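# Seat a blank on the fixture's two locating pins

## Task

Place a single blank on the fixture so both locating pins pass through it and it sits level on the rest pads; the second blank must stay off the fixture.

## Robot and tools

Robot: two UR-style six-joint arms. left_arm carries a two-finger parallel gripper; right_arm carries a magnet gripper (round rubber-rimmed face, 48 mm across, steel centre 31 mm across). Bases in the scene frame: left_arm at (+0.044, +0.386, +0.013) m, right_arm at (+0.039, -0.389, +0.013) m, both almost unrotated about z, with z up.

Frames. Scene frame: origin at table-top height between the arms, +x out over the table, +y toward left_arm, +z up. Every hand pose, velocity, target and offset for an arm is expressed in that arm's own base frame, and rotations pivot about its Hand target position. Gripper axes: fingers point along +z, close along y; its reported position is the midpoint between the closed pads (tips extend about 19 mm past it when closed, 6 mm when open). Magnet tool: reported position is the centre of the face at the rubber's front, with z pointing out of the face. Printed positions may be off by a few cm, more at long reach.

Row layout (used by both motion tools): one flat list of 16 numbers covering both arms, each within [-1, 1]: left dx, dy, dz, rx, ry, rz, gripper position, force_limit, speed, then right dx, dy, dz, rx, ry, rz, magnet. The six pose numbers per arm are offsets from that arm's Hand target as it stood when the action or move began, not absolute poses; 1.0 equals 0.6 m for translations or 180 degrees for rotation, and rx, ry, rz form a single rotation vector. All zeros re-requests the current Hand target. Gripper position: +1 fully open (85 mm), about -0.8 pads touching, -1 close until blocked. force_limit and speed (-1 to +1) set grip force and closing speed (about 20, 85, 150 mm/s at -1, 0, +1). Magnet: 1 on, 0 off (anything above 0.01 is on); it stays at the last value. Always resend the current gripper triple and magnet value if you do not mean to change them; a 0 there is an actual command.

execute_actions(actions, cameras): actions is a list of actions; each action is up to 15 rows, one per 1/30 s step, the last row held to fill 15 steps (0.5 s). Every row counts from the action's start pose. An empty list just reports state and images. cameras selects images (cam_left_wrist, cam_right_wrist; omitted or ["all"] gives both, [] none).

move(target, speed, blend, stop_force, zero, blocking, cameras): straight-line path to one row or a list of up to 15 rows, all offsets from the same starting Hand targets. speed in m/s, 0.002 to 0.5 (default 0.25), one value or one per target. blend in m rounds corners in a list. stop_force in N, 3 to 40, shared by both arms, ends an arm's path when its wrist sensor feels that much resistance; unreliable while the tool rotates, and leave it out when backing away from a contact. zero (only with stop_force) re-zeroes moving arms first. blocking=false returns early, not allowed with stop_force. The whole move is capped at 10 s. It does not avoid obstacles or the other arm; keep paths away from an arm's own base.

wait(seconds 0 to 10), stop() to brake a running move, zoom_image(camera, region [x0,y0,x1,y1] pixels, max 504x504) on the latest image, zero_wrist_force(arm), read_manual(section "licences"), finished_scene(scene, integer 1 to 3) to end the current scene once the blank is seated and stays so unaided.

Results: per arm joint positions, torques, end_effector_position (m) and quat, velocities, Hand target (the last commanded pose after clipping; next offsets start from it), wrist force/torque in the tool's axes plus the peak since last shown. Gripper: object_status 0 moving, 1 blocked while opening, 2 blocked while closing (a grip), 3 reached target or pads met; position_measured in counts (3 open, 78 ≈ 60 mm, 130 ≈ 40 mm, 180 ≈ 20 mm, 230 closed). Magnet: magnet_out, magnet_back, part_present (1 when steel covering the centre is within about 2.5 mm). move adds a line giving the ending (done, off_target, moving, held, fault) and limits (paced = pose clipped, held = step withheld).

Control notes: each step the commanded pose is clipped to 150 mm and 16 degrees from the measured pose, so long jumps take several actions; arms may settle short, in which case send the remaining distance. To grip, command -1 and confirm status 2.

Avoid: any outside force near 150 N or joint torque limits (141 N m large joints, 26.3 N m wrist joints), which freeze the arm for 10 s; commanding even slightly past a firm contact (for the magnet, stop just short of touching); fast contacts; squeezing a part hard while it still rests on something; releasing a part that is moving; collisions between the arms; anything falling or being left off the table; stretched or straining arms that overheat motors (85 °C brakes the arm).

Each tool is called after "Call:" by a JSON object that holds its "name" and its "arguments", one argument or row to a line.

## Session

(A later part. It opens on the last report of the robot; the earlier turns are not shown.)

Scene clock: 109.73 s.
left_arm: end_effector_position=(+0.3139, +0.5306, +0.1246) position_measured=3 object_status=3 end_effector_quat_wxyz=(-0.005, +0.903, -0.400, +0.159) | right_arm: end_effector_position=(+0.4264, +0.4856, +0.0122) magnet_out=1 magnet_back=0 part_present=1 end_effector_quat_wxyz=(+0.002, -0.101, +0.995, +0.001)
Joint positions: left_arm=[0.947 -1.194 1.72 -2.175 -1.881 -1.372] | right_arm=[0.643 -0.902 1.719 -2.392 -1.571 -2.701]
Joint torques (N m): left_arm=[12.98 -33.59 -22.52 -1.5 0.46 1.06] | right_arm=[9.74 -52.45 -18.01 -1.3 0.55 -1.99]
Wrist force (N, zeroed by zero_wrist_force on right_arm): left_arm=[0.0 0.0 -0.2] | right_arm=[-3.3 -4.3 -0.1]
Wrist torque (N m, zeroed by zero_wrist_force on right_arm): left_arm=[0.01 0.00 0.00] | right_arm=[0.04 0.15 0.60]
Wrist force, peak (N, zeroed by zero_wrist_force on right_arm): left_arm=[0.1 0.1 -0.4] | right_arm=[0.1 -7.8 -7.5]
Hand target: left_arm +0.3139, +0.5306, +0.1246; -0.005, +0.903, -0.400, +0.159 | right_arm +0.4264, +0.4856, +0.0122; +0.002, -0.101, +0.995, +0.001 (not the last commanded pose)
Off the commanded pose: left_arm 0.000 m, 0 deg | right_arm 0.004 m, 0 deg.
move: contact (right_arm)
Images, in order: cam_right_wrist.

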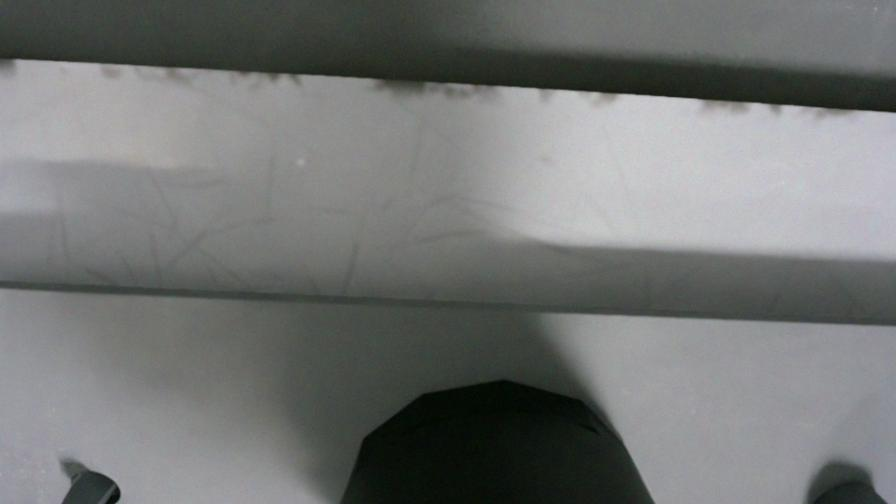

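Call:
{"name": "zoom_image", "arguments": {
  "camera": "cam_right_wrist",
  "region": [30, 434, 150, 504]
}}

Call:
{"name": "zoom_image", "arguments": {
  "camera": "cam_right_wrist",
  "region": [776, 434, 896, 504]
}}

Scaled by 4.200 from the camera's 896x504 image, which has a finer 1280x720 frame.

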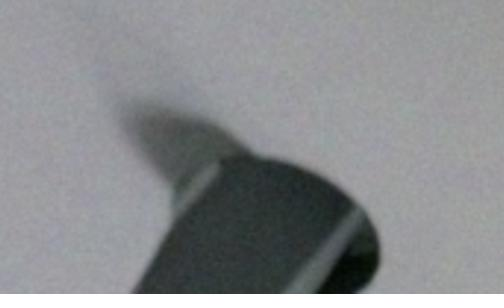

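Scaled by 4.200 from the camera's 896x504 image, which has a finer 1280x720 frame.

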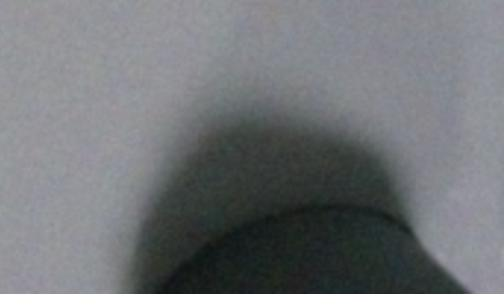

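Call:
{"name": "move", "arguments": {
  "target": [0,0,0,0,0,0,1,1,1, 0,0,0,0,0,-0.00067,1],
  "speed": 0.02,
  "cameras": []
}}

Scene clock: 111.70 s.
left_arm: end_effector_position=(+0.3139, +0.5306, +0.1246) position_measured=3 object_status=3 end_effector_quat_wxyz=(-0.005, +0.903, -0.400, +0.159) | right_arm: end_effector_position=(+0.4264, +0.4856, +0.0122) magnet_out=1 magnet_back=0 part_present=1 end_effector_quat_wxyz=(+0.002, -0.100, +0.995, +0.001)
Joint positions: left_arm=[0.947 -1.194 1.72 -2.175 -1.881 -1.372] | right_arm=[0.643 -0.902 1.719 -2.392 -1.571 -2.699]
Joint torques (N m): left_arm=[13.21 -33.88 -22.4 -1.5 0.5 1.24] | right_arm=[6.1 -51.17 -26.55 -1.42 0.29 1.53]
Wrist force (N, zeroed by zero_wrist_force on right_arm): left_arm=[0.1 0.0 0.0] | right_arm=[-1.7 -3.6 -0.8]
Wrist torque (N m, zeroed by zero_wrist_force on right_arm): left_arm=[0.01 -0.01 0.00] | right_arm=[0.02 0.11 0.17]
Wrist force, peak (N, zeroed by zero_wrist_force on right_arm): left_arm=[0.1 -0.1 -0.3] | right_arm=[-3.5 -4.6 -0.3]
Hand target: left_arm +0.3139, +0.5306, +0.1246; -0.005, +0.903, -0.400, +0.159 | right_arm +0.4264, +0.4856, +0.0122; +0.002, -0.100, +0.995, +0.001
Off the commanded pose: left_arm 0.000 m, 0 deg | right_arm 0.000 m, 0 deg.
move: done

Call:
{"name": "move", "arguments": {
  "target": [0,0,0,0,0,0,1,1,1, 0.00007,-0.0001,0,0,0,-0.00028,1],
  "speed": 0.02,
  "cameras": []
}}

Call:
{"name": "move", "arguments": {
  "target": [0,0,0,0,0,0,1,1,1, 0,0,-0.01,0,0,0,1],
  "speed": 0.003,
  "stop_force": 5,
  "cameras": ["cam_right_wrist"]
}}

Scene clock: 112.67 s.
left_arm: end_effector_position=(+0.3139, +0.5306, +0.1246) position_measured=3 object_status=3 end_effector_quat_wxyz=(-0.005, +0.903, -0.400, +0.159) | right_arm: end_effector_position=(+0.4264, +0.4856, +0.0123) magnet_out=1 magnet_back=0 part_present=1 end_effector_quat_wxyz=(+0.002, -0.099, +0.995, +0.001)
Joint positions: left_arm=[0.947 -1.194 1.72 -2.175 -1.881 -1.372] | right_arm=[0.643 -0.902 1.719 -2.392 -1.571 -2.698]
Joint torques (N m): left_arm=[12.03 -33.27 -21.46 -1.34 0.39 1.19] | right_arm=[-5.83 -51.59 -17.46 -2.14 -0.36 1.89]
Wrist force (N, zeroed by zero_wrist_force on right_arm): left_arm=[-0.1 0.1 -0.2] | right_arm=[-1.6 -2.5 -0.8]
Wrist torque (N m, zeroed by zero_wrist_force on right_arm): left_arm=[0.01 0.01 0.00] | right_arm=[0.03 0.08 0.00]
Wrist force, peak (N, zeroed by zero_wrist_force on right_arm): left_arm=[0.0 0.1 -0.3] | right_arm=[-1.8 -3.6 -0.8]
Hand target: left_arm +0.3139, +0.5306, +0.1246; -0.005, +0.903, -0.400, +0.159 | right_arm +0.4264, +0.4856, +0.0122; +0.002, -0.099, +0.995, +0.001
Off the commanded pose: left_arm 0.000 m, 0 deg | right_arm 0.000 m, 0 deg.
move: done

Scene clock: 113.90 s.
left_arm: end_effector_position=(+0.3139, +0.5306, +0.1246) position_measured=3 object_status=3 end_effector_quat_wxyz=(-0.005, +0.903, -0.400, +0.159) | right_arm: end_effector_position=(+0.4264, +0.4856, +0.0121) magnet_out=1 magnet_back=0 part_present=1 end_effector_quat_wxyz=(+0.002, -0.099, +0.995, +0.001)
Joint positions: left_arm=[0.947 -1.194 1.72 -2.175 -1.881 -1.372] | right_arm=[0.642 -0.902 1.719 -2.392 -1.571 -2.698]
Joint torques (N m): left_arm=[12.39 -34.02 -21.96 -1.44 0.26 1.07] | right_arm=[-4.06 -50.69 -22.58 -1.51 -0.56 1.25]
Wrist force (N, zeroed by zero_wrist_force on right_arm): left_arm=[0.1 0.0 -0.1] | right_arm=[-0.3 -1.6 -3.7]
Wrist torque (N m, zeroed by zero_wrist_force on right_arm): left_arm=[0.00 -0.03 0.00] | right_arm=[0.12 0.32 0.05]
Wrist force, peak (N, zeroed by zero_wrist_force on right_arm): left_arm=[0.1 0.2 -0.3] | right_arm=[1.5 -3.6 -8.7]
Hand target: left_arm +0.3139, +0.5306, +0.1246; -0.005, +0.903, -0.400, +0.159 | right_arm +0.4265, +0.4856, +0.0122; +0.002, -0.099, +0.995, +0.001 (not the last commanded pose)
Off the commanded pose: left_arm 0.000 m, 0 deg | right_arm 0.006 m, 0 deg.
move: contact (right_arm)
Images, in order: cam_right_wrist.

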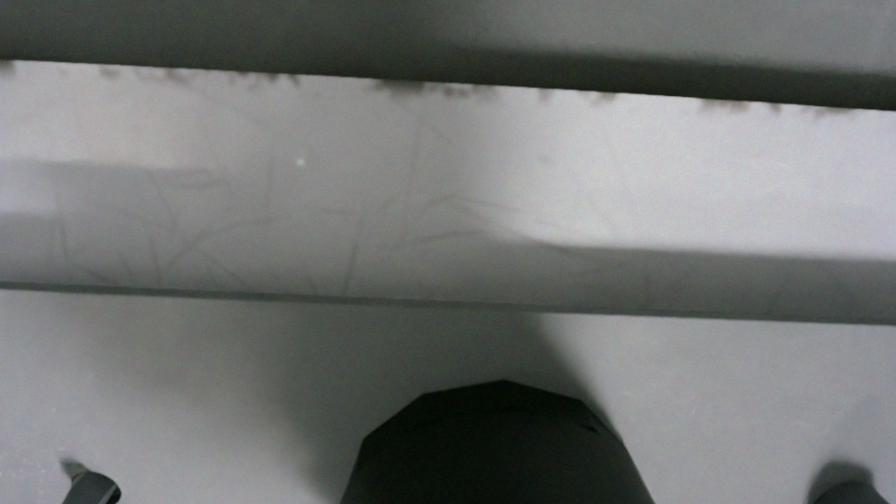

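Call:
{"name": "execute_actions", "arguments": {
  "actions": [
    [[0,0,0,0,0,0,1,1,1,0,0,0,0,0,0,0]]
  ],
  "cameras": ["cam_right_wrist"]
}}

Scene clock: 114.90 s.
left_arm: end_effector_position=(+0.3139, +0.5306, +0.1246) position_measured=3 object_status=3 end_effector_quat_wxyz=(-0.005, +0.903, -0.400, +0.159) | right_arm: end_effector_position=(+0.4265, +0.4856, +0.0122) magnet_out=0 magnet_back=1 part_present=0 end_effector_quat_wxyz=(+0.002, -0.099, +0.995, +0.001)
Joint positions: left_arm=[0.947 -1.194 1.72 -2.175 -1.881 -1.372] | right_arm=[0.642 -0.902 1.719 -2.392 -1.571 -2.698]
Joint torques (N m): left_arm=[10.59 -33.68 -21.69 -1.47 0.49 1.14] | right_arm=[-1.49 -40.99 -25.59 -1.75 -0.76 0.94]
Wrist force (N, zeroed by zero_wrist_force on right_arm): left_arm=[0.0 0.2 0.0] | right_arm=[0.7 -1.0 -5.2]
Wrist torque (N m, zeroed by zero_wrist_force on right_arm): left_arm=[0.03 -0.01 0.00] | right_arm=[0.01 0.03 -0.02]
Wrist force, peak (N, zeroed by zero_wrist_force on right_arm): left_arm=[0.2 0.1 -0.4] | right_arm=[1.0 -1.9 -7.7]
Hand target: left_arm +0.3139, +0.5306, +0.1246; -0.005, +0.903, -0.400, +0.159 | right_arm +0.4265, +0.4856, +0.0122; +0.002, -0.099, +0.995, +0.001
Off the commanded pose: left_arm 0.000 m, 0 deg | right_arm 0.000 m, 0 deg.
Images, in order: cam_right_wrist.

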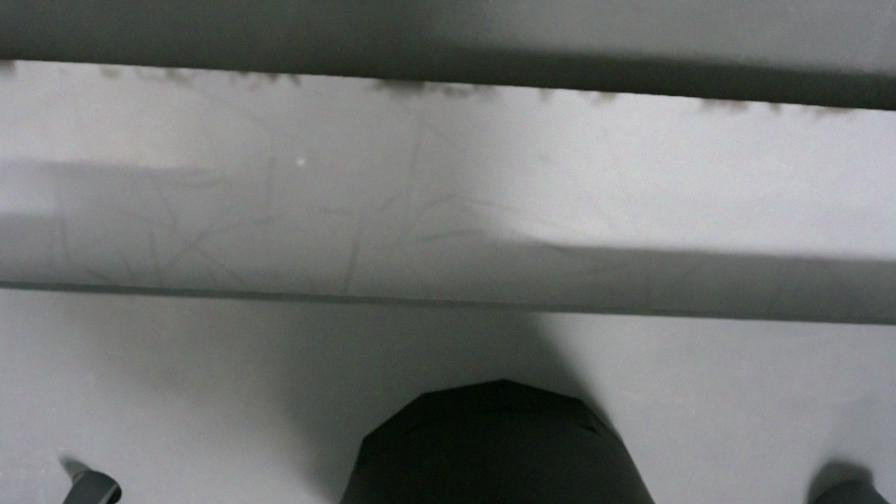

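Call:
{"name": "move", "arguments": {
  "target": [0,0,0,0,0,0,1,1,1, 0,0,0.2,0,0,0,0],
  "speed": 0.1,
  "cameras": ["cam_right_wrist"]
}}

Call:
{"name": "zoom_image", "arguments": {
  "camera": "cam_right_wrist",
  "region": [160, 180, 380, 340]
}}

Call:
{"name": "zoom_image", "arguments": {
  "camera": "cam_right_wrist",
  "region": [540, 180, 760, 340]
}}

Scene clock: 116.83 s.
left_arm: end_effector_position=(+0.3139, +0.5306, +0.1246) position_measured=3 object_status=3 end_effector_quat_wxyz=(-0.005, +0.903, -0.400, +0.159) | right_arm: end_effector_position=(+0.4264, +0.4857, +0.1320) magnet_out=0 magnet_back=1 part_present=0 end_effector_quat_wxyz=(+0.002, -0.099, +0.995, +0.001)
Joint positions: left_arm=[0.947 -1.194 1.72 -2.175 -1.881 -1.372] | right_arm=[0.643 -1.082 1.641 -2.134 -1.571 -2.698]
Joint torques (N m): left_arm=[11.36 -32.84 -22.72 -1.56 0.4 1.13] | right_arm=[-1.67 -47.67 -32.91 -1.22 1.19 -1.16]
Wrist force (N, zeroed by zero_wrist_force on right_arm): left_arm=[0.0 -0.1 0.0] | right_arm=[0.4 0.1 -2.3]
Wrist torque (N m, zeroed by zero_wrist_force on right_arm): left_arm=[-0.02 -0.01 0.00] | right_arm=[-0.03 -0.03 0.00]
Wrist force, peak (N, zeroed by zero_wrist_force on right_arm): left_arm=[0.3 0.2 -0.1] | right_arm=[0.7 -0.8 -5.6]
Hand target: left_arm +0.3139, +0.5306, +0.1246; -0.005, +0.903, -0.400, +0.159 | right_arm +0.4265, +0.4856, +0.1322; +0.002, -0.099, +0.995, +0.001
Off the commanded pose: left_arm 0.000 m, 0 deg | right_arm 0.000 m, 0 deg.
move: done
Images, in order: cam_right_wrist.

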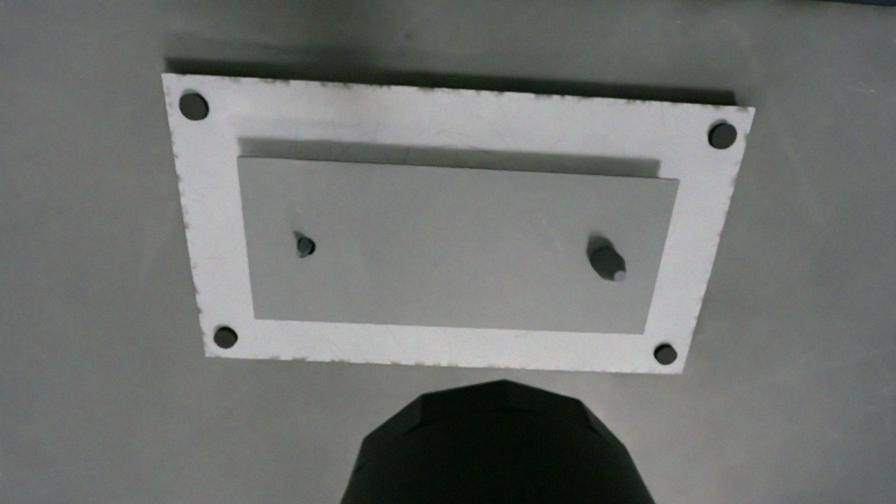

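Scaled by 2.291 from the camera's 896x504 image, which has a finer 1280x720 frame.

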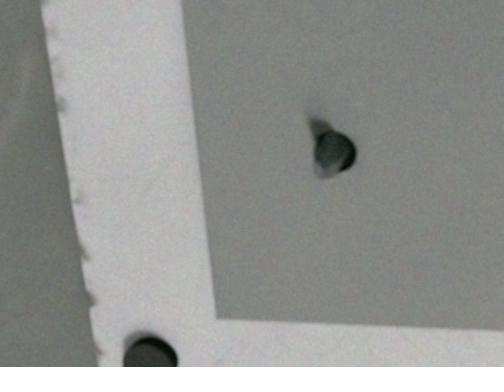

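Scaled by 2.291 from the camera's 896x504 image, which has a finer 1280x720 frame.

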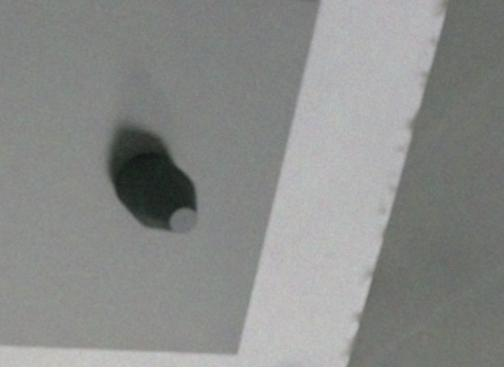

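Call:
{"name": "zoom_image", "arguments": {
  "camera": "cam_right_wrist",
  "region": [218, 137, 278, 197]
}}

Call:
{"name": "zoom_image", "arguments": {
  "camera": "cam_right_wrist",
  "region": [638, 150, 698, 210]
}}

Call:
{"name": "zoom_image", "arguments": {
  "camera": "cam_right_wrist",
  "region": [614, 294, 674, 354]
}}

Call:
{"name": "zoom_image", "arguments": {
  "camera": "cam_right_wrist",
  "region": [223, 280, 283, 340]
}}

Scaled by 8.400 from the camera's 896x504 image, which has a finer 1280x720 frame.

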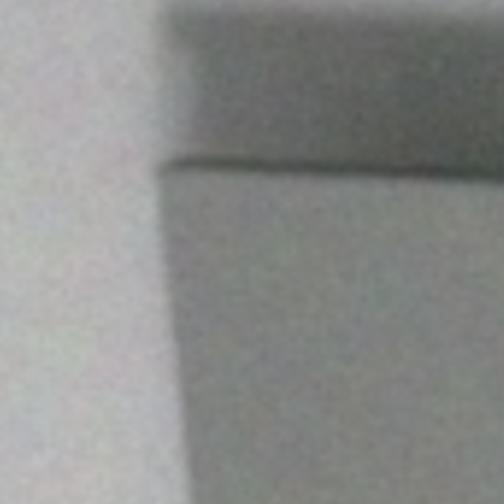

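Scaled by 8.400 from the camera's 896x504 image, which has a finer 1280x720 frame.

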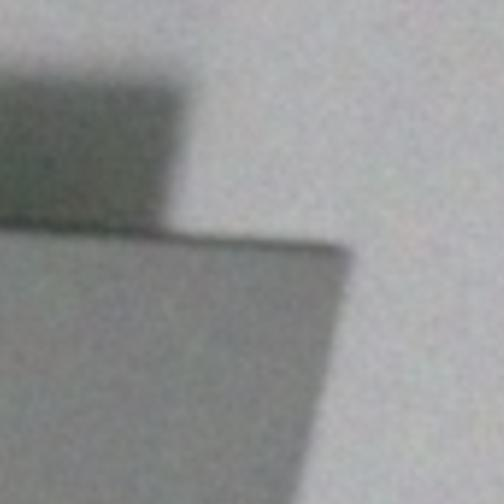

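Scaled by 8.400 from the camera's 896x504 image, which has a finer 1280x720 frame.

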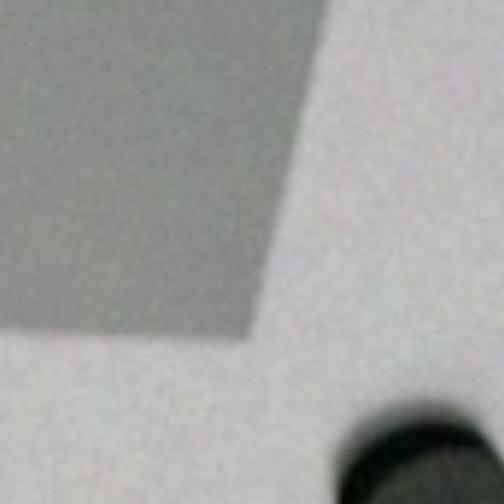

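Scaled by 8.400 from the camera's 896x504 image, which has a finer 1280x720 frame.

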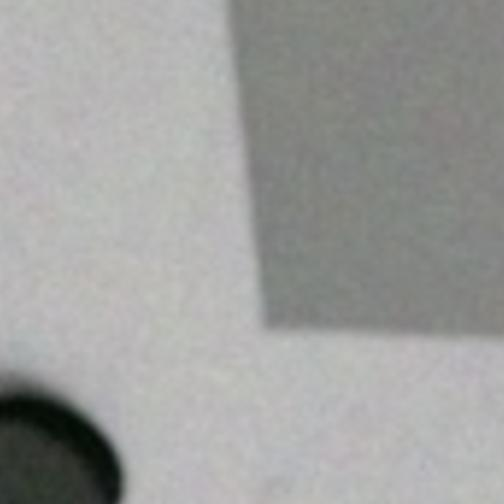

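Call:
{"name": "zoom_image", "arguments": {
  "camera": "cam_right_wrist",
  "region": [580, 230, 640, 290]
}}

Call:
{"name": "zoom_image", "arguments": {
  "camera": "cam_right_wrist",
  "region": [280, 220, 330, 270]
}}

Scaled by 8.400 from the camera's 896x504 image, which has a finer 1280x720 frame.

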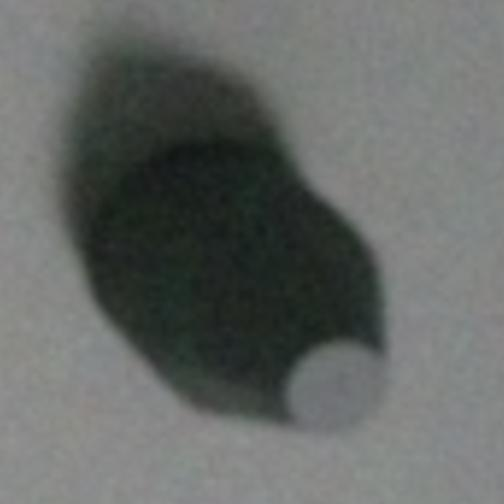

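Scaled by 10.080 from the camera's 896x504 image, which has a finer 1280x720 frame.

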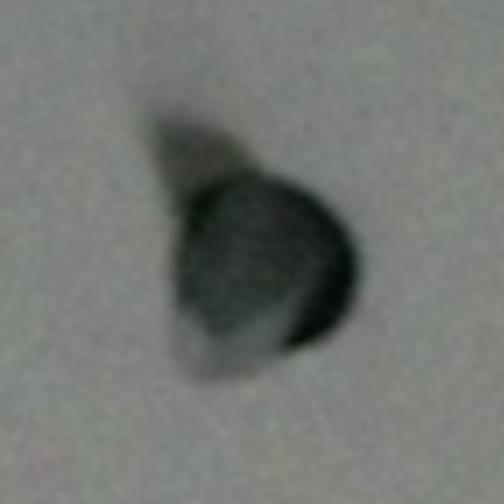

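Call:
{"name": "zoom_image", "arguments": {
  "camera": "cam_right_wrist",
  "region": [164, 76, 224, 136]
}}

Call:
{"name": "zoom_image", "arguments": {
  "camera": "cam_right_wrist",
  "region": [692, 105, 752, 165]
}}

Call:
{"name": "zoom_image", "arguments": {
  "camera": "cam_right_wrist",
  "region": [195, 307, 255, 367]
}}

Call:
{"name": "zoom_image", "arguments": {
  "camera": "cam_right_wrist",
  "region": [636, 324, 696, 384]
}}

Scaled by 8.400 from the camera's 896x504 image, which has a finer 1280x720 frame.

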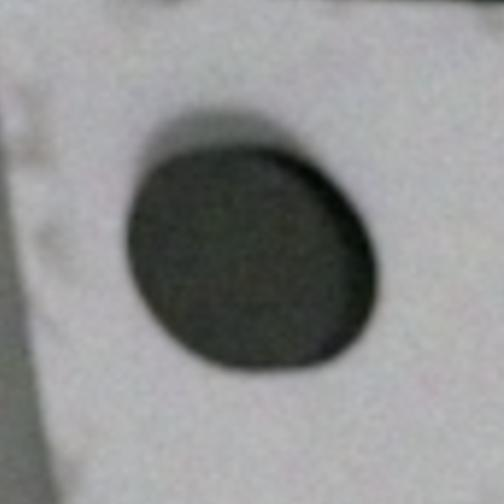

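Scaled by 8.400 from the camera's 896x504 image, which has a finer 1280x720 frame.

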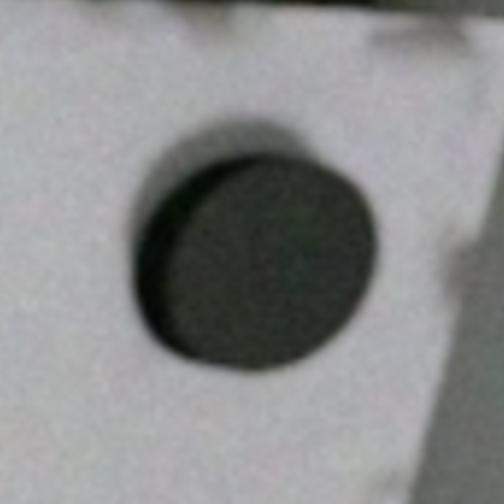

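Scaled by 8.400 from the camera's 896x504 image, which has a finer 1280x720 frame.

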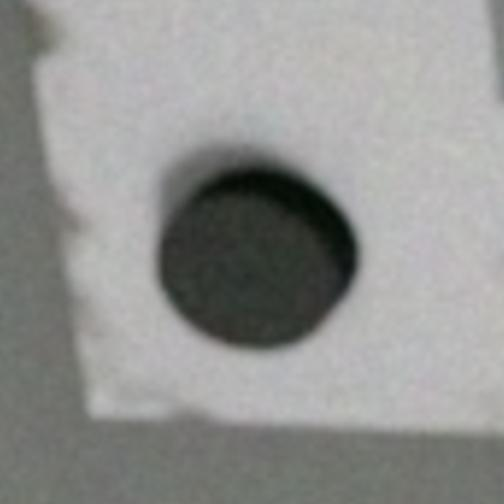

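Scaled by 8.400 from the camera's 896x504 image, which has a finer 1280x720 frame.

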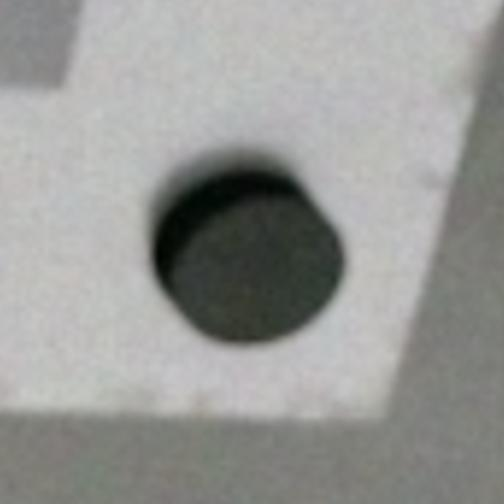

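Call:
{"name": "finished_scene", "arguments": {
  "scene": 1
}}

The scene is finished: the task was done.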